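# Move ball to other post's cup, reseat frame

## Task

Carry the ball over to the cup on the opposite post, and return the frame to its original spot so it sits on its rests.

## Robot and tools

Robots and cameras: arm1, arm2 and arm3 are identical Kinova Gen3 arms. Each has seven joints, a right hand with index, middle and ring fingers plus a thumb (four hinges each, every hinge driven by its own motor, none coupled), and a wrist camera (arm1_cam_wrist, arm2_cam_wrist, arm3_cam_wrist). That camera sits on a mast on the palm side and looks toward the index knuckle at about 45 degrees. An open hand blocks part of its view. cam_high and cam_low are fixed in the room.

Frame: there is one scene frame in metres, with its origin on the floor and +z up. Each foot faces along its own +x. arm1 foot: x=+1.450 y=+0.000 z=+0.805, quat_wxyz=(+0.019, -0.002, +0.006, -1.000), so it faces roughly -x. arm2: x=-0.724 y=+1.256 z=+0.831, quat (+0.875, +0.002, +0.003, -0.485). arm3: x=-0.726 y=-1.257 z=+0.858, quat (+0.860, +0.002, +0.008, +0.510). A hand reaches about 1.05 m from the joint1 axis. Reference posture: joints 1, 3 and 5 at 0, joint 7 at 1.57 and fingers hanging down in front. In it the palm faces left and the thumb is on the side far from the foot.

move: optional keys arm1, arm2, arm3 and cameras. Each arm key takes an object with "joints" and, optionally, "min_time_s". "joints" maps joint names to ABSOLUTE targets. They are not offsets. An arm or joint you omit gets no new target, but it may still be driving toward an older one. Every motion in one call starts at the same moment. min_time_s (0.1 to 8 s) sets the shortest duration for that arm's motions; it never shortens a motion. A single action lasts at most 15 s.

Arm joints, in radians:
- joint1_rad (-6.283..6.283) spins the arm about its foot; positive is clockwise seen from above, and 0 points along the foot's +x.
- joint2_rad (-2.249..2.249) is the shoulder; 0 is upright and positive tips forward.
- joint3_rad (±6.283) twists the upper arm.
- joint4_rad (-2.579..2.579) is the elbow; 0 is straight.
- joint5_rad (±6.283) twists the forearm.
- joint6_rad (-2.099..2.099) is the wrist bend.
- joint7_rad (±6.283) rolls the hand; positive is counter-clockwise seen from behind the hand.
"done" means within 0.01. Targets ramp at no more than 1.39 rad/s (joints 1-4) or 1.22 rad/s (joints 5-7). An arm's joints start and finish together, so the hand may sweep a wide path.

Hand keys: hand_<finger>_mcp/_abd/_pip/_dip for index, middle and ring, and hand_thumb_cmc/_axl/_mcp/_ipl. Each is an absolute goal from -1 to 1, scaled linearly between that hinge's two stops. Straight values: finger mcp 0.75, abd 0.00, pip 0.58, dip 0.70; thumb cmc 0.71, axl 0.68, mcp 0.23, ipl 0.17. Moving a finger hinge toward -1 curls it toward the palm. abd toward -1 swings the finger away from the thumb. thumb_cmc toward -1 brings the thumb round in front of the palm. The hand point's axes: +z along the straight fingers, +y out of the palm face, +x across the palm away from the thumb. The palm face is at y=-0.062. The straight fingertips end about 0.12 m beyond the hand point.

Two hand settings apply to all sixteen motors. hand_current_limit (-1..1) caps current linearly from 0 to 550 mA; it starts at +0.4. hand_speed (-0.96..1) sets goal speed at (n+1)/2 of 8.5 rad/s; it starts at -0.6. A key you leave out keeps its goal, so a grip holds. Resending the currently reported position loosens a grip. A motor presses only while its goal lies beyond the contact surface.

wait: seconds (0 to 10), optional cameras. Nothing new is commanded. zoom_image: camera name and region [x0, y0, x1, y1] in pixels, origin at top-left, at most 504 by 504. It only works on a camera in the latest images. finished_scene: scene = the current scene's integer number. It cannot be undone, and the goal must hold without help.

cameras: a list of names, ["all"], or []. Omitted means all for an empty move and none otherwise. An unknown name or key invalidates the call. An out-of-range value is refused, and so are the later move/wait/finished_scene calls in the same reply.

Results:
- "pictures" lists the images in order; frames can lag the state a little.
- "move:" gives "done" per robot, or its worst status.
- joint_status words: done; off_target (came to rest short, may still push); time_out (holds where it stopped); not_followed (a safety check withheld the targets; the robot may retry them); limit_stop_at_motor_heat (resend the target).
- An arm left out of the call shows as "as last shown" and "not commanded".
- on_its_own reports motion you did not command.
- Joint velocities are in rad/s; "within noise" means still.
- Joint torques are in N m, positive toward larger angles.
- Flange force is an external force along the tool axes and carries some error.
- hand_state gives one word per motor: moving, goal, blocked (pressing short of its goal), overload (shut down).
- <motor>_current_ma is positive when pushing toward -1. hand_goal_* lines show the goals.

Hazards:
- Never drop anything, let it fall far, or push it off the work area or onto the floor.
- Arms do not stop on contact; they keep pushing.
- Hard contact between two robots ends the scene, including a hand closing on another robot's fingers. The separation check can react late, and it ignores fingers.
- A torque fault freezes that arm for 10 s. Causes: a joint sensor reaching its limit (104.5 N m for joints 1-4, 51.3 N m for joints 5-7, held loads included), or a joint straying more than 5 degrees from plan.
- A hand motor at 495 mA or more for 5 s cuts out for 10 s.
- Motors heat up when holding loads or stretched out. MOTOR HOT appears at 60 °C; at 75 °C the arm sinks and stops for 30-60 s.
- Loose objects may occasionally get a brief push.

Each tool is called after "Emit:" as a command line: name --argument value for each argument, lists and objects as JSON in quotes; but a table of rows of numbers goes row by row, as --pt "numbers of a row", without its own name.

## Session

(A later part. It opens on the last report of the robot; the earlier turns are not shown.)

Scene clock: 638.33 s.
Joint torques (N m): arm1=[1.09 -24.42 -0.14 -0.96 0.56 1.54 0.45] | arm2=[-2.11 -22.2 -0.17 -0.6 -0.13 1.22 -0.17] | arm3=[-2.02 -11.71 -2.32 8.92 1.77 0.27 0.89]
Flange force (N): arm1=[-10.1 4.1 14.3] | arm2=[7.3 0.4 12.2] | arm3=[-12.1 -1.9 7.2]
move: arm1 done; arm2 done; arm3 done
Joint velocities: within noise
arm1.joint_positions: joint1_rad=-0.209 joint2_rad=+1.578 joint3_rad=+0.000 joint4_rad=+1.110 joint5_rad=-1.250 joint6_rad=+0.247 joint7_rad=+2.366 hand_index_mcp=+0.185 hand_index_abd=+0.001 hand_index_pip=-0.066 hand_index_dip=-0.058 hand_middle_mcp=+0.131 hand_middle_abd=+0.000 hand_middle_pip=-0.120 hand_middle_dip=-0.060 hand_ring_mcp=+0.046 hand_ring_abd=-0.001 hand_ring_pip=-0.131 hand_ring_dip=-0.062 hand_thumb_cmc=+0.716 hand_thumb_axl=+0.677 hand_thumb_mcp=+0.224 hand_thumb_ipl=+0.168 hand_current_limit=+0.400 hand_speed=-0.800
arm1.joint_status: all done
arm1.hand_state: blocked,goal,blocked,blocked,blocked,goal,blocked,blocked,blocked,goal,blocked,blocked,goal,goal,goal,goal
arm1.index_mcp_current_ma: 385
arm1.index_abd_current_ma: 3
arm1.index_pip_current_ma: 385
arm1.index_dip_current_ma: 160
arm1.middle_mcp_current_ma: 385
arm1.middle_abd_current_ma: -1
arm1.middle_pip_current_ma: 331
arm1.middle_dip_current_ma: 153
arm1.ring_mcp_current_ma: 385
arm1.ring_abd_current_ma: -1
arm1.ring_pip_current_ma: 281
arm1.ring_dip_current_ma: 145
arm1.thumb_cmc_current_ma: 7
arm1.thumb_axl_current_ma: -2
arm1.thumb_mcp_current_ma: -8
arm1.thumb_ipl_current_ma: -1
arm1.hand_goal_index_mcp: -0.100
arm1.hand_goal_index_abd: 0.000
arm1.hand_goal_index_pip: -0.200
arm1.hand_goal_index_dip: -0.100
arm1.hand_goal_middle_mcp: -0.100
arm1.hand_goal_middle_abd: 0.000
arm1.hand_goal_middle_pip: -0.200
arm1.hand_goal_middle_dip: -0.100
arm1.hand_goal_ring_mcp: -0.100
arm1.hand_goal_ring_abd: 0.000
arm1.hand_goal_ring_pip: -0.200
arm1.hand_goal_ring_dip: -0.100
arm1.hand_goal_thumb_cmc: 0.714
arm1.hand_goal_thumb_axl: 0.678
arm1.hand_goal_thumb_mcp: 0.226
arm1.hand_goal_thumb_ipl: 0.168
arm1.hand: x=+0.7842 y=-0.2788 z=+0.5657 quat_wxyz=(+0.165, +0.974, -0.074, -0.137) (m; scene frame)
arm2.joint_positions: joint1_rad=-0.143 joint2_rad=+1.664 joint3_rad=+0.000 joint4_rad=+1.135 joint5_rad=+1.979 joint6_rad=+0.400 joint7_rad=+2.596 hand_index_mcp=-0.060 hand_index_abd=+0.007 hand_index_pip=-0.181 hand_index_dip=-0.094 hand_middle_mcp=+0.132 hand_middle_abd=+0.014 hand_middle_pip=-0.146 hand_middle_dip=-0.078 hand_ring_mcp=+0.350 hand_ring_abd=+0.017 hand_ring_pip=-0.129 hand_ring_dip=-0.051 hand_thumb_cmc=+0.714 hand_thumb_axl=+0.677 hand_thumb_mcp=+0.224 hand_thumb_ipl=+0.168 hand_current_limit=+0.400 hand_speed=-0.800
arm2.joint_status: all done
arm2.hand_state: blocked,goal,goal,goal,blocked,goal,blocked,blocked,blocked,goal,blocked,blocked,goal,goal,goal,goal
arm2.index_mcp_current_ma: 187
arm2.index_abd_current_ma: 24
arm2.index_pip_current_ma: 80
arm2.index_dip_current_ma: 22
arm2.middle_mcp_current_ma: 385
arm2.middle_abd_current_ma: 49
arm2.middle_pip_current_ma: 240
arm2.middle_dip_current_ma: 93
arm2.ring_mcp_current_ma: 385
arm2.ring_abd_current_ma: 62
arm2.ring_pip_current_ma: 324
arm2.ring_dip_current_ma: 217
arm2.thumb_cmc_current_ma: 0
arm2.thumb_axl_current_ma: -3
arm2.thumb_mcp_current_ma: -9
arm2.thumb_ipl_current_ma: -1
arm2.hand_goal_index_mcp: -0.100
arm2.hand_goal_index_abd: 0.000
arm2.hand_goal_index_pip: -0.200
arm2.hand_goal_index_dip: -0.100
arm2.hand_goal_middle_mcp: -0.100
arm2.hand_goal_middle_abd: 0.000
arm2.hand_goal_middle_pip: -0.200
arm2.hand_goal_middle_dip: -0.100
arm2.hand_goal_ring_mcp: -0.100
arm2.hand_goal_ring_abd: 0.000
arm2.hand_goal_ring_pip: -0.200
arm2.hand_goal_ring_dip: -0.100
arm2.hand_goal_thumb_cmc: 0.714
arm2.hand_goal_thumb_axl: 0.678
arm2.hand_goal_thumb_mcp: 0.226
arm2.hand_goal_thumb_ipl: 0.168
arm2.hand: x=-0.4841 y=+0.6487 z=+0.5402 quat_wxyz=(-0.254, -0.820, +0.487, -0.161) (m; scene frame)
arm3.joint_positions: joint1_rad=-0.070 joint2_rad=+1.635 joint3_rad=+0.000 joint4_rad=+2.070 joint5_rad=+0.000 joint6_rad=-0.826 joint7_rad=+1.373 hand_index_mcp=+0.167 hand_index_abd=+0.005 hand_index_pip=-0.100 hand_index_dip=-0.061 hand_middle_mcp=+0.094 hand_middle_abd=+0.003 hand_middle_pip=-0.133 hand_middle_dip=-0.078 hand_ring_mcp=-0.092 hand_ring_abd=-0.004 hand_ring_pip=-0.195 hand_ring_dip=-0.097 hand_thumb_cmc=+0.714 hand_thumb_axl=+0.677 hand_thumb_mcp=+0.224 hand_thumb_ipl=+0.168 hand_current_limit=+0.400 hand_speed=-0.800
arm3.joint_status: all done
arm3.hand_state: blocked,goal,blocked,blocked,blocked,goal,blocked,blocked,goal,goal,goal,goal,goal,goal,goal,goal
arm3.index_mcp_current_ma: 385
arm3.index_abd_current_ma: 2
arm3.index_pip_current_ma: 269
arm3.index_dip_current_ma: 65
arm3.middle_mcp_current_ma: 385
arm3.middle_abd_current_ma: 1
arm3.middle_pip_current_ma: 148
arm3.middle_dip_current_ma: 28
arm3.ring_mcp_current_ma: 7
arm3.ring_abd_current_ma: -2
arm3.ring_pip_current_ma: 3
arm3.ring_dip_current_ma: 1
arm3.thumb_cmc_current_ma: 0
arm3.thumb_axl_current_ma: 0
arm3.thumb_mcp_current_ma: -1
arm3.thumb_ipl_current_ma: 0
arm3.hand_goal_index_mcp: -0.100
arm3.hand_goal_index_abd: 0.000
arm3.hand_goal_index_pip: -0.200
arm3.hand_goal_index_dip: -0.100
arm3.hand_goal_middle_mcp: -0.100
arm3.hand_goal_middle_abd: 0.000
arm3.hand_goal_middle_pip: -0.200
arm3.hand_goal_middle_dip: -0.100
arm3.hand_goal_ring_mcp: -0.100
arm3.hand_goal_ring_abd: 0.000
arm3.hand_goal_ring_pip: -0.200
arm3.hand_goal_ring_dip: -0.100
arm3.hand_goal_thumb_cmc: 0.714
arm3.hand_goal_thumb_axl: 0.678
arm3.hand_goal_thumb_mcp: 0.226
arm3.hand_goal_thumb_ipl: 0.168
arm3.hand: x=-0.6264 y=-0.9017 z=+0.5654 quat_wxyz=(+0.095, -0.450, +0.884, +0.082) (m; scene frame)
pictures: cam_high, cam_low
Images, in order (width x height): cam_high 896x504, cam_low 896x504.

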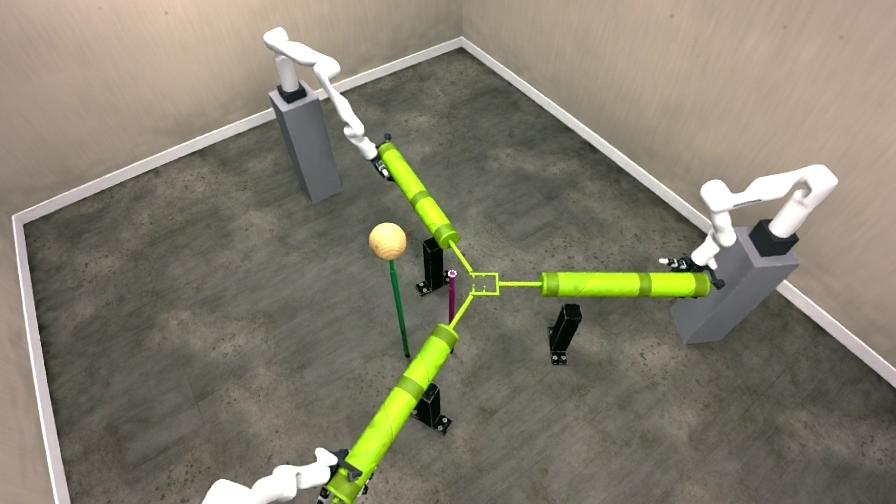

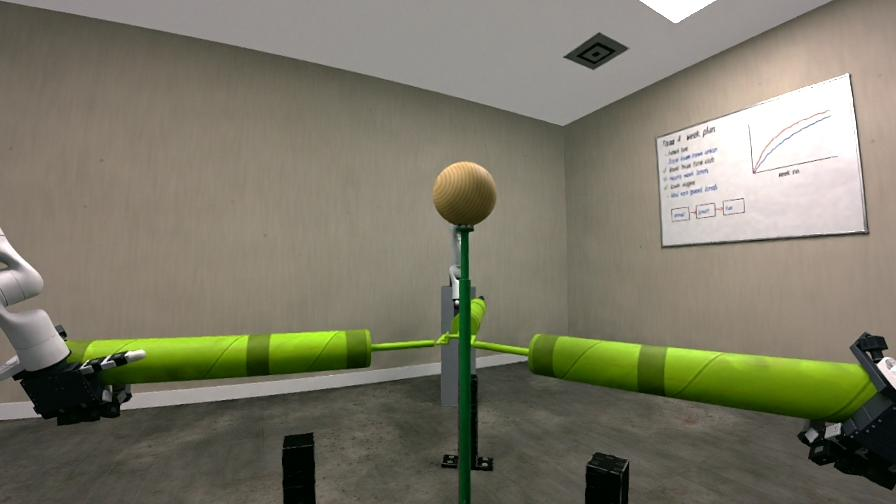

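Emit:
move --arm1 '{"joints": {"joint1_rad": -0.2119, "joint2_rad": 1.8971, "joint4_rad": 0.7111, "joint5_rad": -0.9847, "joint6_rad": 0.2816, "joint7_rad": 2.0889}, "min_time_s": 3}' --arm2 '{"joints": {"joint1_rad": -0.1425, "joint2_rad": 2.0, "joint4_rad": 0.6691, "joint5_rad": 1.6673, "joint6_rad": 0.3673, "joint7_rad": 2.932}, "min_time_s": 3}' --arm3 '{"joints": {"joint1_rad": -0.0654, "joint2_rad": 1.8951, "joint4_rad": 1.728, "joint5_rad": 0, "joint6_rad": -0.7433, "joint7_rad": 1.378}, "min_time_s": 3}' --cameras '["cam_high", "cam_low"]'

Emit:
zoom_image --camera "cam_high" --region '[440, 270, 560, 390]'

Emit:
zoom_image --camera "cam_low" --region '[360, 330, 534, 504]'

Scene clock: 665.97 s.
Joint torques (N m): arm1=[1.21 -23.25 0.19 -1.89 0.46 1.26 0.48] | arm2=[-2.1 -20.86 0.09 -2.05 -0.05 1.1 -0.1] | arm3=[-2.01 -9.91 -1.96 8.15 1.72 0.14 0.83]
Flange force (N): arm1=no reading | arm2=no reading | arm3=[-11.8 -1.7 6.8]
move: arm1 done; arm2 done; arm3 done
Joint velocities: within noise
arm1.joint_positions: joint1_rad=-0.212 joint2_rad=+1.897 joint3_rad=+0.000 joint4_rad=+0.711 joint5_rad=-0.985 joint6_rad=+0.282 joint7_rad=+2.089 hand_index_mcp=+0.185 hand_index_abd=+0.001 hand_index_pip=-0.074 hand_index_dip=-0.058 hand_middle_mcp=+0.131 hand_middle_abd=-0.001 hand_middle_pip=-0.125 hand_middle_dip=-0.062 hand_ring_mcp=+0.045 hand_ring_abd=-0.001 hand_ring_pip=-0.135 hand_ring_dip=-0.064 hand_thumb_cmc=+0.716 hand_thumb_axl=+0.677 hand_thumb_mcp=+0.224 hand_thumb_ipl=+0.168 hand_current_limit=+0.400 hand_speed=-0.800
arm1.joint_status: all done
arm1.hand_state: blocked,goal,blocked,blocked,blocked,goal,blocked,blocked,blocked,goal,blocked,blocked,goal,goal,goal,goal
arm1.index_mcp_current_ma: 385
arm1.index_abd_current_ma: 3
arm1.index_pip_current_ma: 385
arm1.index_dip_current_ma: 160
arm1.middle_mcp_current_ma: 385
arm1.middle_abd_current_ma: -1
arm1.middle_pip_current_ma: 308
arm1.middle_dip_current_ma: 142
arm1.ring_mcp_current_ma: 385
arm1.ring_abd_current_ma: -2
arm1.ring_pip_current_ma: 261
arm1.ring_dip_current_ma: 134
arm1.thumb_cmc_current_ma: 7
arm1.thumb_axl_current_ma: -2
arm1.thumb_mcp_current_ma: -8
arm1.thumb_ipl_current_ma: -1
arm1.hand_goal_index_mcp: -0.100
arm1.hand_goal_index_abd: 0.000
arm1.hand_goal_index_pip: -0.200
arm1.hand_goal_index_dip: -0.100
arm1.hand_goal_middle_mcp: -0.100
arm1.hand_goal_middle_abd: 0.000
arm1.hand_goal_middle_pip: -0.200
arm1.hand_goal_middle_dip: -0.100
arm1.hand_goal_ring_mcp: -0.100
arm1.hand_goal_ring_abd: 0.000
arm1.hand_goal_ring_pip: -0.200
arm1.hand_goal_ring_dip: -0.100
arm1.hand_goal_thumb_cmc: 0.714
arm1.hand_goal_thumb_axl: 0.678
arm1.hand_goal_thumb_mcp: 0.226
arm1.hand_goal_thumb_ipl: 0.168
arm1.hand: x=+0.7843 y=-0.2790 z=+0.4457 quat_wxyz=(+0.165, +0.974, -0.074, -0.137) (m; scene frame)
arm2.joint_positions: joint1_rad=-0.142 joint2_rad=+2.000 joint3_rad=+0.000 joint4_rad=+0.669 joint5_rad=+1.667 joint6_rad=+0.367 joint7_rad=+2.932 hand_index_mcp=-0.060 hand_index_abd=+0.007 hand_index_pip=-0.181 hand_index_dip=-0.094 hand_middle_mcp=+0.132 hand_middle_abd=+0.014 hand_middle_pip=-0.146 hand_middle_dip=-0.078 hand_ring_mcp=+0.350 hand_ring_abd=+0.017 hand_ring_pip=-0.127 hand_ring_dip=-0.052 hand_thumb_cmc=+0.714 hand_thumb_axl=+0.677 hand_thumb_mcp=+0.224 hand_thumb_ipl=+0.168 hand_current_limit=+0.400 hand_speed=-0.800
arm2.joint_status: all done
arm2.hand_state: blocked,goal,goal,goal,blocked,goal,blocked,blocked,blocked,goal,blocked,blocked,goal,goal,goal,goal
arm2.index_mcp_current_ma: 187
arm2.index_abd_current_ma: 24
arm2.index_pip_current_ma: 80
arm2.index_dip_current_ma: 22
arm2.middle_mcp_current_ma: 385
arm2.middle_abd_current_ma: 50
arm2.middle_pip_current_ma: 241
arm2.middle_dip_current_ma: 93
arm2.ring_mcp_current_ma: 385
arm2.ring_abd_current_ma: 62
arm2.ring_pip_current_ma: 331
arm2.ring_dip_current_ma: 213
arm2.thumb_cmc_current_ma: 0
arm2.thumb_axl_current_ma: -3
arm2.thumb_mcp_current_ma: -9
arm2.thumb_ipl_current_ma: -1
arm2.hand_goal_index_mcp: -0.100
arm2.hand_goal_index_abd: 0.000
arm2.hand_goal_index_pip: -0.200
arm2.hand_goal_index_dip: -0.100
arm2.hand_goal_middle_mcp: -0.100
arm2.hand_goal_middle_abd: 0.000
arm2.hand_goal_middle_pip: -0.200
arm2.hand_goal_middle_dip: -0.100
arm2.hand_goal_ring_mcp: -0.100
arm2.hand_goal_ring_abd: 0.000
arm2.hand_goal_ring_pip: -0.200
arm2.hand_goal_ring_dip: -0.100
arm2.hand_goal_thumb_cmc: 0.714
arm2.hand_goal_thumb_axl: 0.678
arm2.hand_goal_thumb_mcp: 0.226
arm2.hand_goal_thumb_ipl: 0.168
arm2.hand: x=-0.4843 y=+0.6485 z=+0.4203 quat_wxyz=(-0.254, -0.820, +0.487, -0.161) (m; scene frame)
arm3.joint_positions: joint1_rad=-0.065 joint2_rad=+1.895 joint3_rad=+0.000 joint4_rad=+1.728 joint5_rad=+0.000 joint6_rad=-0.743 joint7_rad=+1.378 hand_index_mcp=+0.167 hand_index_abd=+0.004 hand_index_pip=-0.100 hand_index_dip=-0.060 hand_middle_mcp=+0.094 hand_middle_abd=+0.003 hand_middle_pip=-0.133 hand_middle_dip=-0.078 hand_ring_mcp=-0.092 hand_ring_abd=-0.004 hand_ring_pip=-0.195 hand_ring_dip=-0.097 hand_thumb_cmc=+0.714 hand_thumb_axl=+0.677 hand_thumb_mcp=+0.224 hand_thumb_ipl=+0.168 hand_current_limit=+0.400 hand_speed=-0.800
arm3.joint_status: all done
arm3.hand_state: blocked,goal,blocked,blocked,blocked,goal,blocked,blocked,goal,goal,goal,goal,goal,goal,goal,goal
arm3.index_mcp_current_ma: 385
arm3.index_abd_current_ma: 2
arm3.index_pip_current_ma: 269
arm3.index_dip_current_ma: 69
arm3.middle_mcp_current_ma: 385
arm3.middle_abd_current_ma: 1
arm3.middle_pip_current_ma: 148
arm3.middle_dip_current_ma: 28
arm3.ring_mcp_current_ma: 6
arm3.ring_abd_current_ma: -2
arm3.ring_pip_current_ma: 3
arm3.ring_dip_current_ma: 1
arm3.thumb_cmc_current_ma: 0
arm3.thumb_axl_current_ma: 0
arm3.thumb_mcp_current_ma: -1
arm3.thumb_ipl_current_ma: 0
arm3.hand_goal_index_mcp: -0.100
arm3.hand_goal_index_abd: 0.000
arm3.hand_goal_index_pip: -0.200
arm3.hand_goal_index_dip: -0.100
arm3.hand_goal_middle_mcp: -0.100
arm3.hand_goal_middle_abd: 0.000
arm3.hand_goal_middle_pip: -0.200
arm3.hand_goal_middle_dip: -0.100
arm3.hand_goal_ring_mcp: -0.100
arm3.hand_goal_ring_abd: 0.000
arm3.hand_goal_ring_pip: -0.200
arm3.hand_goal_ring_dip: -0.100
arm3.hand_goal_thumb_cmc: 0.714
arm3.hand_goal_thumb_axl: 0.678
arm3.hand_goal_thumb_mcp: 0.226
arm3.hand_goal_thumb_ipl: 0.168
arm3.hand: x=-0.6263 y=-0.9017 z=+0.4453 quat_wxyz=(+0.095, -0.450, +0.884, +0.082) (m; scene frame)
pictures: cam_high, cam_low
Images, in order (width x height): cam_high 896x504, cam_low 896x504.

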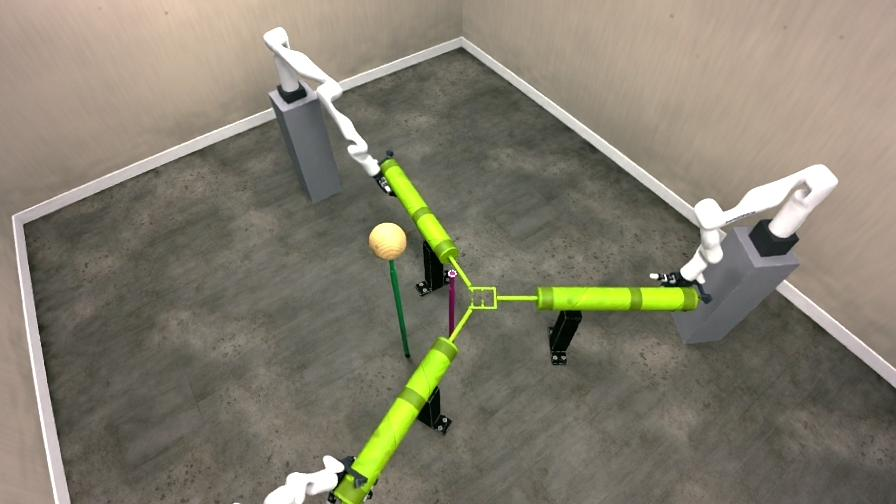

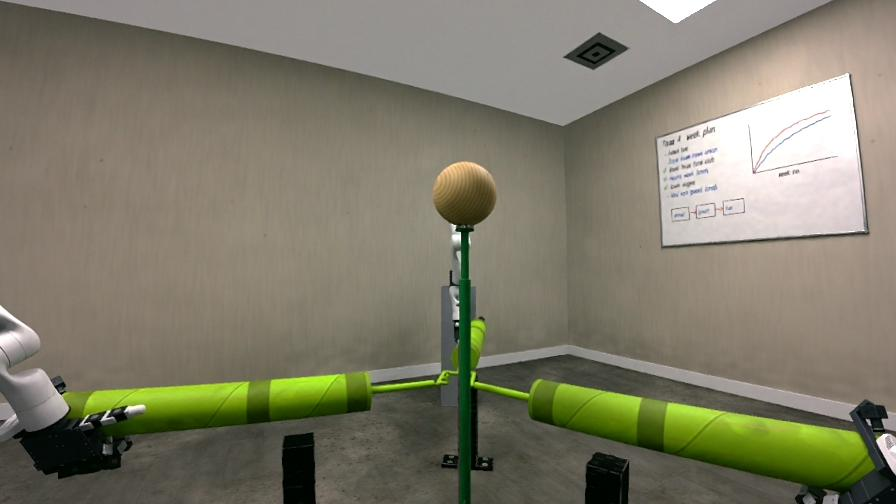

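Scaled by 4.200 from the camera's 896x504 image, which has a finer 1280x720 frame.

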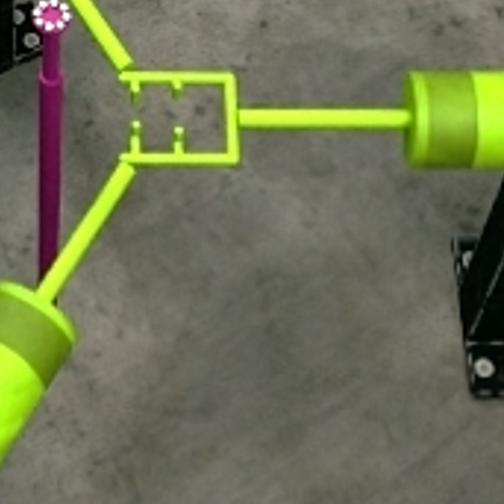

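Scaled by 2.897 from the camera's 896x504 image, which has a finer 1280x720 frame.

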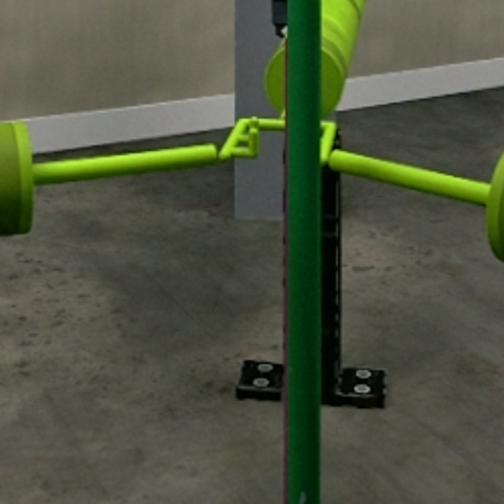

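Emit:
zoom_image --camera "cam_high" --region '[600, 240, 740, 380]'

Emit:
zoom_image --camera "cam_high" --region '[320, 320, 480, 480]'

Emit:
zoom_image --camera "cam_high" --region '[360, 140, 480, 260]'

Scaled by 3.600 from the camera's 896x504 image, which has a finer 1280x720 frame.

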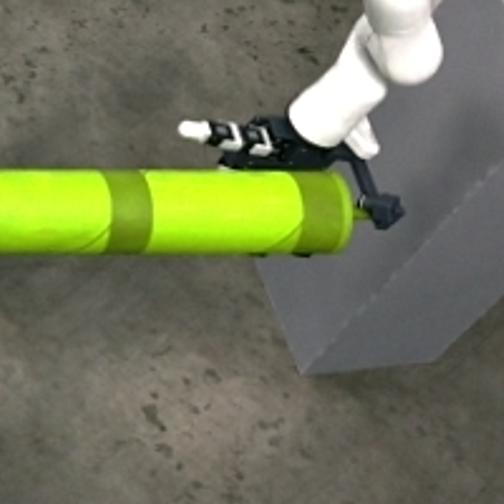

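Scaled by 3.150 from the camera's 896x504 image, which has a finer 1280x720 frame.

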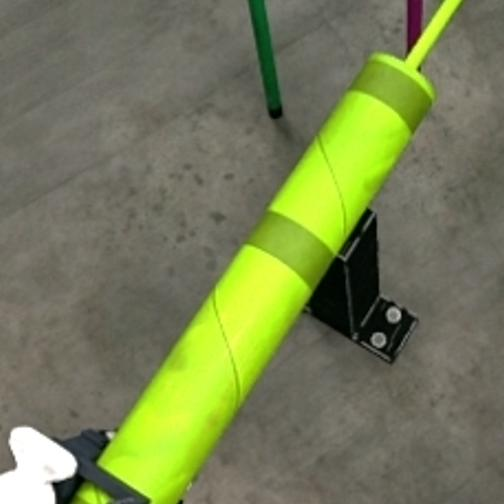

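Scaled by 4.200 from the camera's 896x504 image, which has a finer 1280x720 frame.

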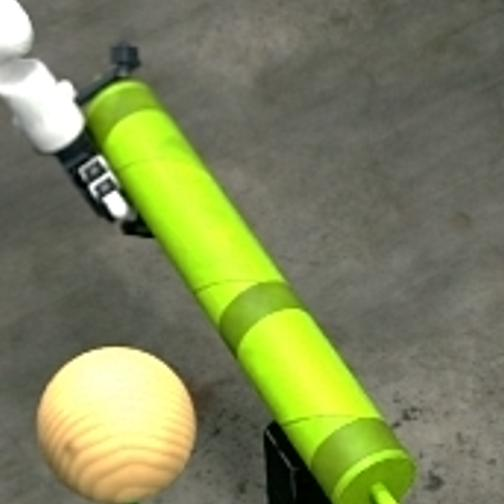

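Emit:
move --arm1 '{"joints": {"joint1_rad": -0.2119, "joint2_rad": 2.0389, "joint4_rad": 0.4815, "joint5_rad": -0.7726, "joint6_rad": 0.3375, "joint7_rad": 1.8665}, "min_time_s": 2.5}' --arm2 '{"joints": {"joint1_rad": -0.1425, "joint2_rad": 2.1632, "joint4_rad": 0.3819, "joint5_rad": 1.3474, "joint6_rad": 0.3752, "joint7_rad": 3.2748}, "min_time_s": 2.5}' --arm3 '{"joints": {"joint1_rad": -0.0633, "joint2_rad": 1.9802, "joint4_rad": 1.5955, "joint5_rad": 0, "joint6_rad": -0.6959, "joint7_rad": 1.3802}, "min_time_s": 2.5}' --cameras '["cam_high", "cam_low"]'

Emit:
zoom_image --camera "cam_high" --region '[440, 270, 560, 390]'

Emit:
zoom_image --camera "cam_low" --region '[360, 330, 534, 504]'

Scene clock: 715.20 s.
Joint torques (N m): arm1=[1.99 -22.39 0.68 -2.47 0.29 0.8 0.26] | arm2=[-2.32 -20.73 0.3 -3.84 0.21 0.62 -0.06] | arm3=[-2.05 -9.17 -2.17 8.03 1.74 0.25 0.75]
Flange force (N): arm1=no reading | arm2=no reading | arm3=[-11.7 -2.0 7.4]
move: arm1 done; arm2 done; arm3 done
Joint velocities: within noise
arm1.joint_positions: joint1_rad=-0.212 joint2_rad=+2.039 joint3_rad=+0.000 joint4_rad=+0.482 joint5_rad=-0.773 joint6_rad=+0.337 joint7_rad=+1.867 hand_index_mcp=+0.185 hand_index_abd=+0.001 hand_index_pip=-0.074 hand_index_dip=-0.062 hand_middle_mcp=+0.131 hand_middle_abd=-0.001 hand_middle_pip=-0.125 hand_middle_dip=-0.065 hand_ring_mcp=+0.045 hand_ring_abd=-0.001 hand_ring_pip=-0.135 hand_ring_dip=-0.066 hand_thumb_cmc=+0.716 hand_thumb_axl=+0.677 hand_thumb_mcp=+0.224 hand_thumb_ipl=+0.168 hand_current_limit=+0.400 hand_speed=-0.800
arm1.joint_status: all done
arm1.hand_state: blocked,goal,blocked,blocked,blocked,goal,blocked,blocked,blocked,goal,blocked,blocked,goal,goal,goal,goal
arm1.index_mcp_current_ma: 385
arm1.index_abd_current_ma: 3
arm1.index_pip_current_ma: 385
arm1.index_dip_current_ma: 146
arm1.middle_mcp_current_ma: 385
arm1.middle_abd_current_ma: -1
arm1.middle_pip_current_ma: 307
arm1.middle_dip_current_ma: 132
arm1.ring_mcp_current_ma: 385
arm1.ring_abd_current_ma: -2
arm1.ring_pip_current_ma: 261
arm1.ring_dip_current_ma: 127
arm1.thumb_cmc_current_ma: 7
arm1.thumb_axl_current_ma: -2
arm1.thumb_mcp_current_ma: -8
arm1.thumb_ipl_current_ma: -1
arm1.hand_goal_index_mcp: -0.100
arm1.hand_goal_index_abd: 0.000
arm1.hand_goal_index_pip: -0.200
arm1.hand_goal_index_dip: -0.100
arm1.hand_goal_middle_mcp: -0.100
arm1.hand_goal_middle_abd: 0.000
arm1.hand_goal_middle_pip: -0.200
arm1.hand_goal_middle_dip: -0.100
arm1.hand_goal_ring_mcp: -0.100
arm1.hand_goal_ring_abd: 0.000
arm1.hand_goal_ring_pip: -0.200
arm1.hand_goal_ring_dip: -0.100
arm1.hand_goal_thumb_cmc: 0.714
arm1.hand_goal_thumb_axl: 0.678
arm1.hand_goal_thumb_mcp: 0.226
arm1.hand_goal_thumb_ipl: 0.168
arm1.hand: x=+0.7840 y=-0.2784 z=+0.4058 quat_wxyz=(+0.165, +0.974, -0.074, -0.137) (m; scene frame)
arm2.joint_positions: joint1_rad=-0.143 joint2_rad=+2.163 joint3_rad=+0.000 joint4_rad=+0.382 joint5_rad=+1.347 joint6_rad=+0.375 joint7_rad=+3.275 hand_index_mcp=-0.060 hand_index_abd=+0.007 hand_index_pip=-0.181 hand_index_dip=-0.094 hand_middle_mcp=+0.132 hand_middle_abd=+0.014 hand_middle_pip=-0.146 hand_middle_dip=-0.078 hand_ring_mcp=+0.350 hand_ring_abd=+0.017 hand_ring_pip=-0.127 hand_ring_dip=-0.053 hand_thumb_cmc=+0.714 hand_thumb_axl=+0.677 hand_thumb_mcp=+0.224 hand_thumb_ipl=+0.168 hand_current_limit=+0.400 hand_speed=-0.800
arm2.joint_status: all done
arm2.hand_state: blocked,goal,goal,goal,blocked,goal,blocked,blocked,blocked,goal,blocked,blocked,goal,goal,goal,goal
arm2.index_mcp_current_ma: 187
arm2.index_abd_current_ma: 24
arm2.index_pip_current_ma: 79
arm2.index_dip_current_ma: 22
arm2.middle_mcp_current_ma: 385
arm2.middle_abd_current_ma: 50
arm2.middle_pip_current_ma: 241
arm2.middle_dip_current_ma: 93
arm2.ring_mcp_current_ma: 385
arm2.ring_abd_current_ma: 62
arm2.ring_pip_current_ma: 331
arm2.ring_dip_current_ma: 211
arm2.thumb_cmc_current_ma: 0
arm2.thumb_axl_current_ma: -3
arm2.thumb_mcp_current_ma: -9
arm2.thumb_ipl_current_ma: -1
arm2.hand_goal_index_mcp: -0.100
arm2.hand_goal_index_abd: 0.000
arm2.hand_goal_index_pip: -0.200
arm2.hand_goal_index_dip: -0.100
arm2.hand_goal_middle_mcp: -0.100
arm2.hand_goal_middle_abd: 0.000
arm2.hand_goal_middle_pip: -0.200
arm2.hand_goal_middle_dip: -0.100
arm2.hand_goal_ring_mcp: -0.100
arm2.hand_goal_ring_abd: 0.000
arm2.hand_goal_ring_pip: -0.200
arm2.hand_goal_ring_dip: -0.100
arm2.hand_goal_thumb_cmc: 0.714
arm2.hand_goal_thumb_axl: 0.678
arm2.hand_goal_thumb_mcp: 0.226
arm2.hand_goal_thumb_ipl: 0.168
arm2.hand: x=-0.4845 y=+0.6487 z=+0.3803 quat_wxyz=(-0.254, -0.820, +0.487, -0.161) (m; scene frame)
arm3.joint_positions: joint1_rad=-0.063 joint2_rad=+1.980 joint3_rad=+0.000 joint4_rad=+1.596 joint5_rad=+0.000 joint6_rad=-0.696 joint7_rad=+1.380 hand_index_mcp=+0.167 hand_index_abd=+0.004 hand_index_pip=-0.100 hand_index_dip=-0.060 hand_middle_mcp=+0.094 hand_middle_abd=+0.003 hand_middle_pip=-0.133 hand_middle_dip=-0.078 hand_ring_mcp=-0.092 hand_ring_abd=-0.004 hand_ring_pip=-0.195 hand_ring_dip=-0.097 hand_thumb_cmc=+0.714 hand_thumb_axl=+0.677 hand_thumb_mcp=+0.224 hand_thumb_ipl=+0.168 hand_current_limit=+0.400 hand_speed=-0.800
arm3.joint_status: all done
arm3.hand_state: blocked,goal,blocked,blocked,blocked,goal,blocked,blocked,goal,goal,goal,goal,goal,goal,goal,goal
arm3.index_mcp_current_ma: 385
arm3.index_abd_current_ma: 2
arm3.index_pip_current_ma: 269
arm3.index_dip_current_ma: 70
arm3.middle_mcp_current_ma: 385
arm3.middle_abd_current_ma: 1
arm3.middle_pip_current_ma: 148
arm3.middle_dip_current_ma: 28
arm3.ring_mcp_current_ma: 6
arm3.ring_abd_current_ma: -2
arm3.ring_pip_current_ma: 3
arm3.ring_dip_current_ma: 1
arm3.thumb_cmc_current_ma: 0
arm3.thumb_axl_current_ma: 0
arm3.thumb_mcp_current_ma: -1
arm3.thumb_ipl_current_ma: 0
arm3.hand_goal_index_mcp: -0.100
arm3.hand_goal_index_abd: 0.000
arm3.hand_goal_index_pip: -0.200
arm3.hand_goal_index_dip: -0.100
arm3.hand_goal_middle_mcp: -0.100
arm3.hand_goal_middle_abd: 0.000
arm3.hand_goal_middle_pip: -0.200
arm3.hand_goal_middle_dip: -0.100
arm3.hand_goal_ring_mcp: -0.100
arm3.hand_goal_ring_abd: 0.000
arm3.hand_goal_ring_pip: -0.200
arm3.hand_goal_ring_dip: -0.100
arm3.hand_goal_thumb_cmc: 0.714
arm3.hand_goal_thumb_axl: 0.678
arm3.hand_goal_thumb_mcp: 0.226
arm3.hand_goal_thumb_ipl: 0.168
arm3.hand: x=-0.6261 y=-0.9018 z=+0.4053 quat_wxyz=(+0.095, -0.450, +0.884, +0.082) (m; scene frame)
pictures: cam_high, cam_low
Images, in order (width x height): cam_high 896x504, cam_low 896x504.

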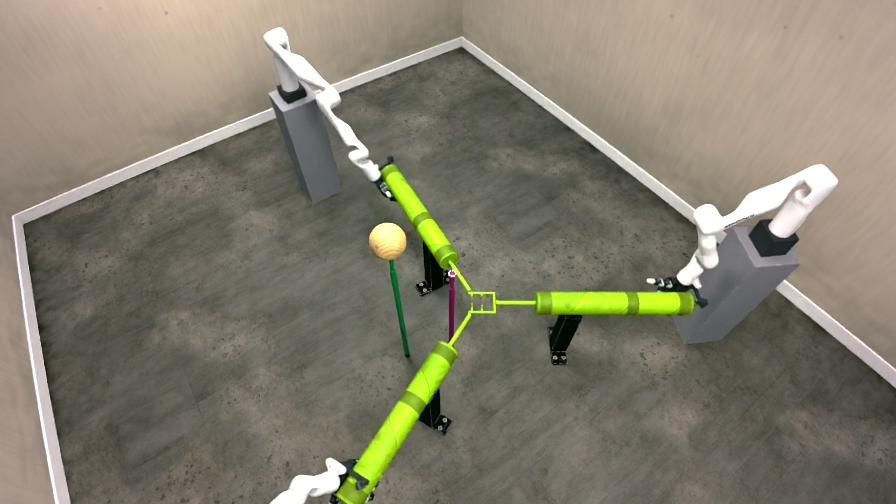

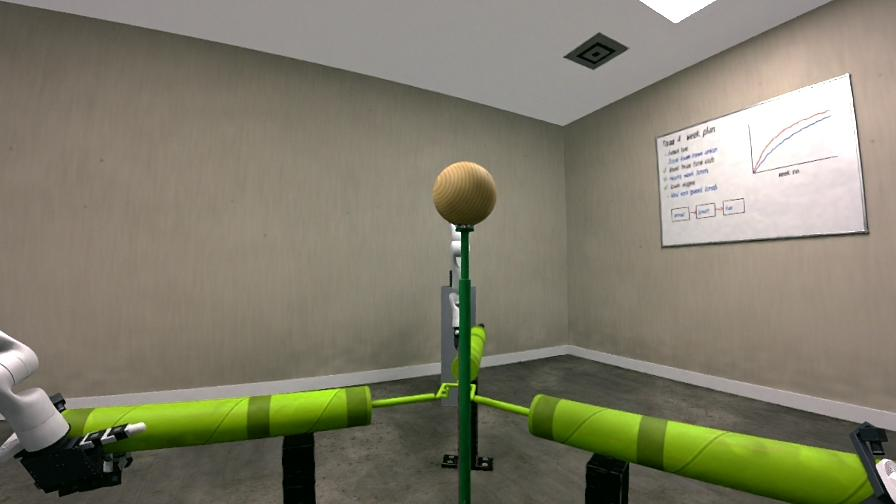

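Scaled by 4.200 from the camera's 896x504 image, which has a finer 1280x720 frame.

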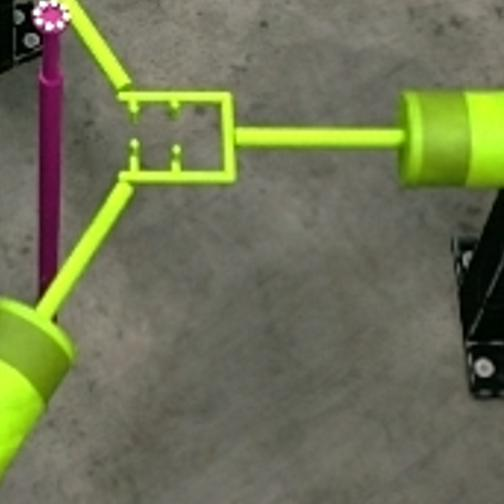

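Scaled by 2.897 from the camera's 896x504 image, which has a finer 1280x720 frame.

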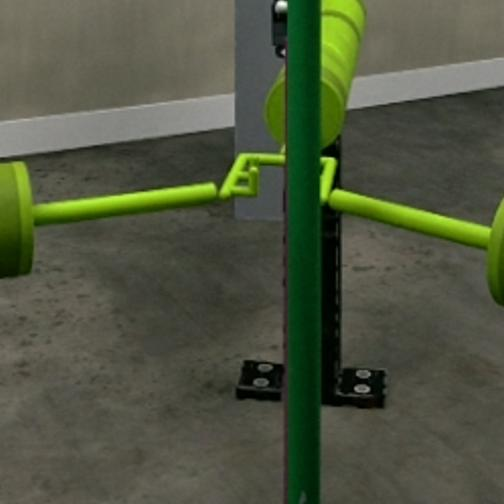

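Emit:
zoom_image --camera "cam_low" --region '[200, 360, 400, 504]'

Emit:
zoom_image --camera "cam_low" --region '[520, 380, 720, 504]'

Emit:
zoom_image --camera "cam_high" --region '[520, 270, 620, 370]'

Scaled by 2.520 from the camera's 896x504 image, which has a finer 1280x720 frame.

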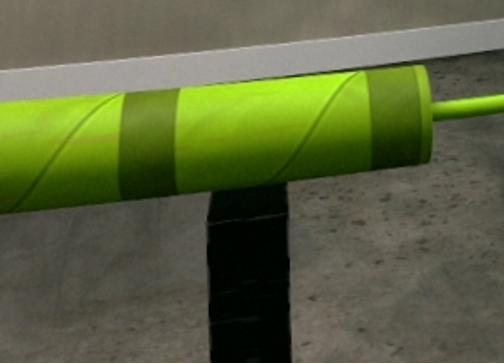

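Scaled by 2.520 from the camera's 896x504 image, which has a finer 1280x720 frame.

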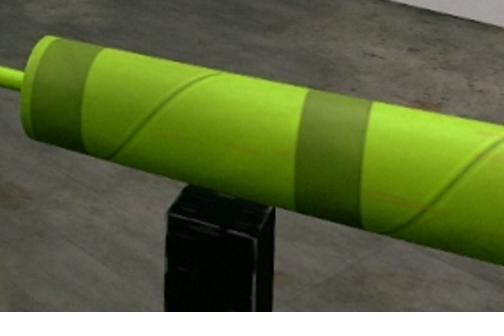

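Scaled by 5.040 from the camera's 896x504 image, which has a finer 1280x720 frame.

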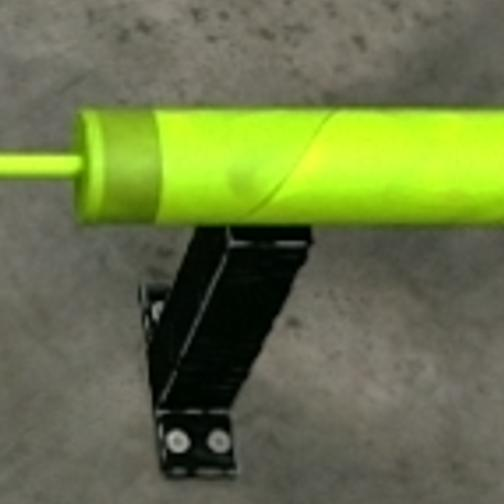

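Emit:
move --arm1 '{"joints": {"joint1_rad": -0.2147, "joint2_rad": 2.0932, "joint4_rad": 0.3843, "joint5_rad": -0.694, "joint6_rad": 0.3681, "joint7_rad": 1.7803}, "min_time_s": 2}' --arm2 '{"joints": {"joint1_rad": -0.141, "joint2_rad": 2.2485, "joint4_rad": 0.2067, "joint5_rad": 1.1399, "joint6_rad": 0.4034, "joint7_rad": 3.5002}, "min_time_s": 2}' --arm3 '{"joints": {"joint1_rad": -0.0596, "joint2_rad": 2.0072, "joint4_rad": 1.5559, "joint5_rad": 0, "joint6_rad": -0.6833, "joint7_rad": 1.384}, "min_time_s": 2}' --cameras '["cam_high", "cam_low"]'

Emit:
zoom_image --camera "cam_high" --region '[440, 270, 560, 390]'

Emit:
zoom_image --camera "cam_low" --region '[360, 330, 534, 504]'

Emit:
zoom_image --camera "cam_low" --region '[200, 360, 400, 504]'

Emit:
zoom_image --camera "cam_low" --region '[520, 380, 720, 504]'

Scene clock: 756.73 s.
Joint torques (N m): arm1=[1.98 -21.85 0.69 -2.7 0.29 0.76 0.32] | arm2=[-2.06 -20.57 0.63 -4.77 0.48 0.42 0.02] | arm3=[-2.08 -9.1 -2.31 7.84 1.67 0.19 0.74]
Flange force (N): arm1=no reading | arm2=no reading | arm3=[-11.5 -2.5 7.5]
move: arm1 done; arm2 done; arm3 done
Joint velocities: within noise
arm1.joint_positions: joint1_rad=-0.215 joint2_rad=+2.093 joint3_rad=+0.000 joint4_rad=+0.384 joint5_rad=-0.694 joint6_rad=+0.368 joint7_rad=+1.780 hand_index_mcp=+0.185 hand_index_abd=+0.001 hand_index_pip=-0.074 hand_index_dip=-0.062 hand_middle_mcp=+0.131 hand_middle_abd=-0.001 hand_middle_pip=-0.125 hand_middle_dip=-0.065 hand_ring_mcp=+0.045 hand_ring_abd=-0.001 hand_ring_pip=-0.135 hand_ring_dip=-0.066 hand_thumb_cmc=+0.716 hand_thumb_axl=+0.677 hand_thumb_mcp=+0.224 hand_thumb_ipl=+0.168 hand_current_limit=+0.400 hand_speed=-0.800
arm1.joint_status: all done
arm1.hand_state: blocked,goal,blocked,blocked,blocked,goal,blocked,blocked,blocked,goal,blocked,blocked,goal,goal,goal,goal
arm1.index_mcp_current_ma: 385
arm1.index_abd_current_ma: 3
arm1.index_pip_current_ma: 385
arm1.index_dip_current_ma: 146
arm1.middle_mcp_current_ma: 385
arm1.middle_abd_current_ma: -1
arm1.middle_pip_current_ma: 307
arm1.middle_dip_current_ma: 132
arm1.ring_mcp_current_ma: 385
arm1.ring_abd_current_ma: -2
arm1.ring_pip_current_ma: 261
arm1.ring_dip_current_ma: 127
arm1.thumb_cmc_current_ma: 7
arm1.thumb_axl_current_ma: -2
arm1.thumb_mcp_current_ma: -8
arm1.thumb_ipl_current_ma: -1
arm1.hand_goal_index_mcp: -0.100
arm1.hand_goal_index_abd: 0.000
arm1.hand_goal_index_pip: -0.200
arm1.hand_goal_index_dip: -0.100
arm1.hand_goal_middle_mcp: -0.100
arm1.hand_goal_middle_abd: 0.000
arm1.hand_goal_middle_pip: -0.200
arm1.hand_goal_middle_dip: -0.100
arm1.hand_goal_ring_mcp: -0.100
arm1.hand_goal_ring_abd: 0.000
arm1.hand_goal_ring_pip: -0.200
arm1.hand_goal_ring_dip: -0.100
arm1.hand_goal_thumb_cmc: 0.714
arm1.hand_goal_thumb_axl: 0.678
arm1.hand_goal_thumb_mcp: 0.226
arm1.hand_goal_thumb_ipl: 0.168
arm1.hand: x=+0.7842 y=-0.2798 z=+0.3938 quat_wxyz=(+0.165, +0.974, -0.074, -0.137) (m; scene frame)
arm2.joint_positions: joint1_rad=-0.141 joint2_rad=+2.248 joint3_rad=+0.000 joint4_rad=+0.207 joint5_rad=+1.140 joint6_rad=+0.403 joint7_rad=+3.500 hand_index_mcp=-0.060 hand_index_abd=+0.007 hand_index_pip=-0.181 hand_index_dip=-0.094 hand_middle_mcp=+0.132 hand_middle_abd=+0.014 hand_middle_pip=-0.146 hand_middle_dip=-0.078 hand_ring_mcp=+0.351 hand_ring_abd=+0.017 hand_ring_pip=-0.127 hand_ring_dip=-0.053 hand_thumb_cmc=+0.714 hand_thumb_axl=+0.677 hand_thumb_mcp=+0.224 hand_thumb_ipl=+0.168 hand_current_limit=+0.400 hand_speed=-0.800
arm2.joint_status: all done
arm2.hand_state: blocked,goal,goal,goal,blocked,goal,blocked,blocked,blocked,goal,blocked,blocked,goal,goal,goal,goal
arm2.index_mcp_current_ma: 187
arm2.index_abd_current_ma: 24
arm2.index_pip_current_ma: 79
arm2.index_dip_current_ma: 22
arm2.middle_mcp_current_ma: 385
arm2.middle_abd_current_ma: 50
arm2.middle_pip_current_ma: 241
arm2.middle_dip_current_ma: 93
arm2.ring_mcp_current_ma: 385
arm2.ring_abd_current_ma: 62
arm2.ring_pip_current_ma: 331
arm2.ring_dip_current_ma: 211
arm2.thumb_cmc_current_ma: 0
arm2.thumb_axl_current_ma: -3
arm2.thumb_mcp_current_ma: -9
arm2.thumb_ipl_current_ma: -1
arm2.hand_goal_index_mcp: -0.100
arm2.hand_goal_index_abd: 0.000
arm2.hand_goal_index_pip: -0.200
arm2.hand_goal_index_dip: -0.100
arm2.hand_goal_middle_mcp: -0.100
arm2.hand_goal_middle_abd: 0.000
arm2.hand_goal_middle_pip: -0.200
arm2.hand_goal_middle_dip: -0.100
arm2.hand_goal_ring_mcp: -0.100
arm2.hand_goal_ring_abd: 0.000
arm2.hand_goal_ring_pip: -0.200
arm2.hand_goal_ring_dip: -0.100
arm2.hand_goal_thumb_cmc: 0.714
arm2.hand_goal_thumb_axl: 0.678
arm2.hand_goal_thumb_mcp: 0.226
arm2.hand_goal_thumb_ipl: 0.168
arm2.hand: x=-0.4844 y=+0.6473 z=+0.3684 quat_wxyz=(-0.254, -0.820, +0.487, -0.161) (m; scene frame)
arm3.joint_positions: joint1_rad=-0.060 joint2_rad=+2.007 joint3_rad=+0.000 joint4_rad=+1.556 joint5_rad=+0.000 joint6_rad=-0.683 joint7_rad=+1.384 hand_index_mcp=+0.167 hand_index_abd=+0.004 hand_index_pip=-0.100 hand_index_dip=-0.059 hand_middle_mcp=+0.094 hand_middle_abd=+0.003 hand_middle_pip=-0.133 hand_middle_dip=-0.077 hand_ring_mcp=-0.092 hand_ring_abd=-0.004 hand_ring_pip=-0.195 hand_ring_dip=-0.097 hand_thumb_cmc=+0.714 hand_thumb_axl=+0.677 hand_thumb_mcp=+0.224 hand_thumb_ipl=+0.168 hand_current_limit=+0.400 hand_speed=-0.800
arm3.joint_status: all done
arm3.hand_state: blocked,goal,blocked,blocked,blocked,goal,blocked,blocked,goal,goal,goal,goal,goal,goal,goal,goal
arm3.index_mcp_current_ma: 385
arm3.index_abd_current_ma: 2
arm3.index_pip_current_ma: 269
arm3.index_dip_current_ma: 72
arm3.middle_mcp_current_ma: 385
arm3.middle_abd_current_ma: 1
arm3.middle_pip_current_ma: 148
arm3.middle_dip_current_ma: 30
arm3.ring_mcp_current_ma: 6
arm3.ring_abd_current_ma: -2
arm3.ring_pip_current_ma: 3
arm3.ring_dip_current_ma: 1
arm3.thumb_cmc_current_ma: 0
arm3.thumb_axl_current_ma: 0
arm3.thumb_mcp_current_ma: -1
arm3.thumb_ipl_current_ma: 0
arm3.hand_goal_index_mcp: -0.100
arm3.hand_goal_index_abd: 0.000
arm3.hand_goal_index_pip: -0.200
arm3.hand_goal_index_dip: -0.100
arm3.hand_goal_middle_mcp: -0.100
arm3.hand_goal_middle_abd: 0.000
arm3.hand_goal_middle_pip: -0.200
arm3.hand_goal_middle_dip: -0.100
arm3.hand_goal_ring_mcp: -0.100
arm3.hand_goal_ring_abd: 0.000
arm3.hand_goal_ring_pip: -0.200
arm3.hand_goal_ring_dip: -0.100
arm3.hand_goal_thumb_cmc: 0.714
arm3.hand_goal_thumb_axl: 0.678
arm3.hand_goal_thumb_mcp: 0.226
arm3.hand_goal_thumb_ipl: 0.168
arm3.hand: x=-0.6257 y=-0.9034 z=+0.3932 quat_wxyz=(+0.096, -0.450, +0.884, +0.081) (m; scene frame)
pictures: cam_high, cam_low
Images, in order (width x height): cam_high 896x504, cam_low 896x504.

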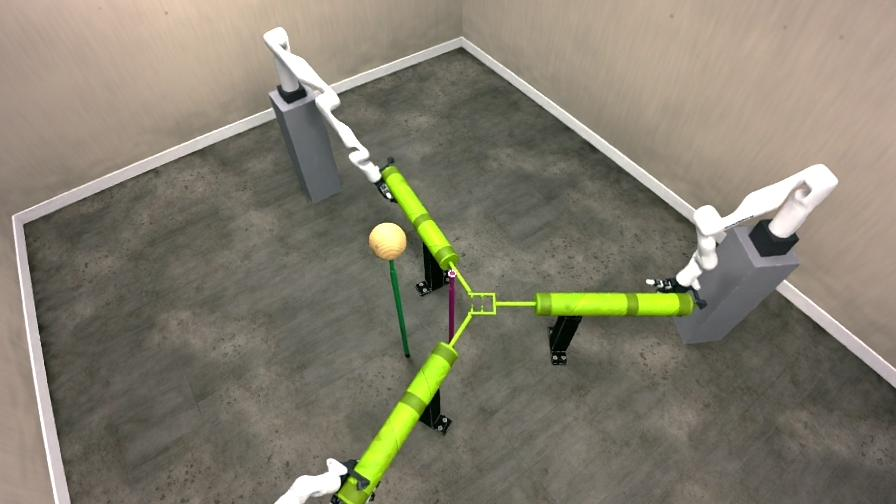

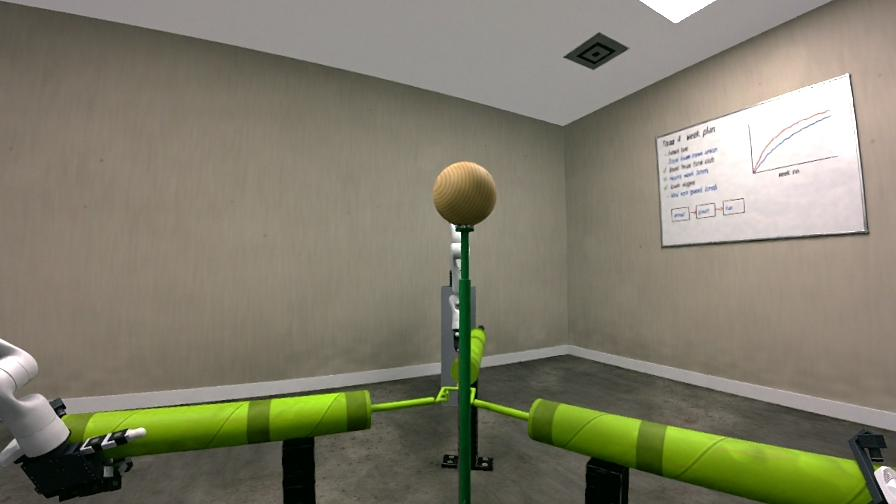

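Scaled by 4.200 from the camera's 896x504 image, which has a finer 1280x720 frame.

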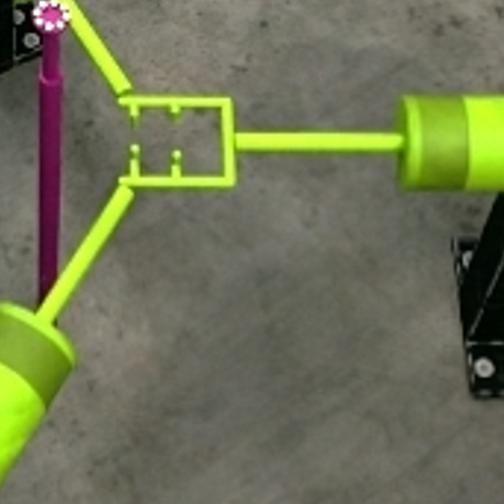

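Scaled by 2.897 from the camera's 896x504 image, which has a finer 1280x720 frame.

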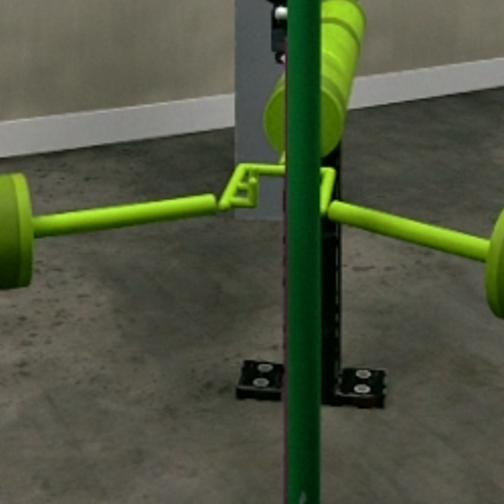

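Scaled by 2.520 from the camera's 896x504 image, which has a finer 1280x720 frame.

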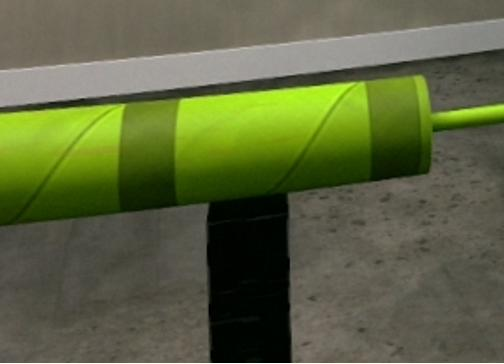

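Scaled by 2.520 from the camera's 896x504 image, which has a finer 1280x720 frame.

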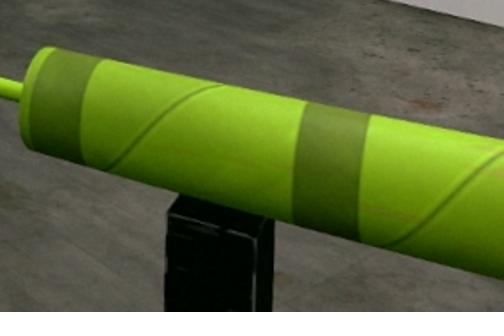

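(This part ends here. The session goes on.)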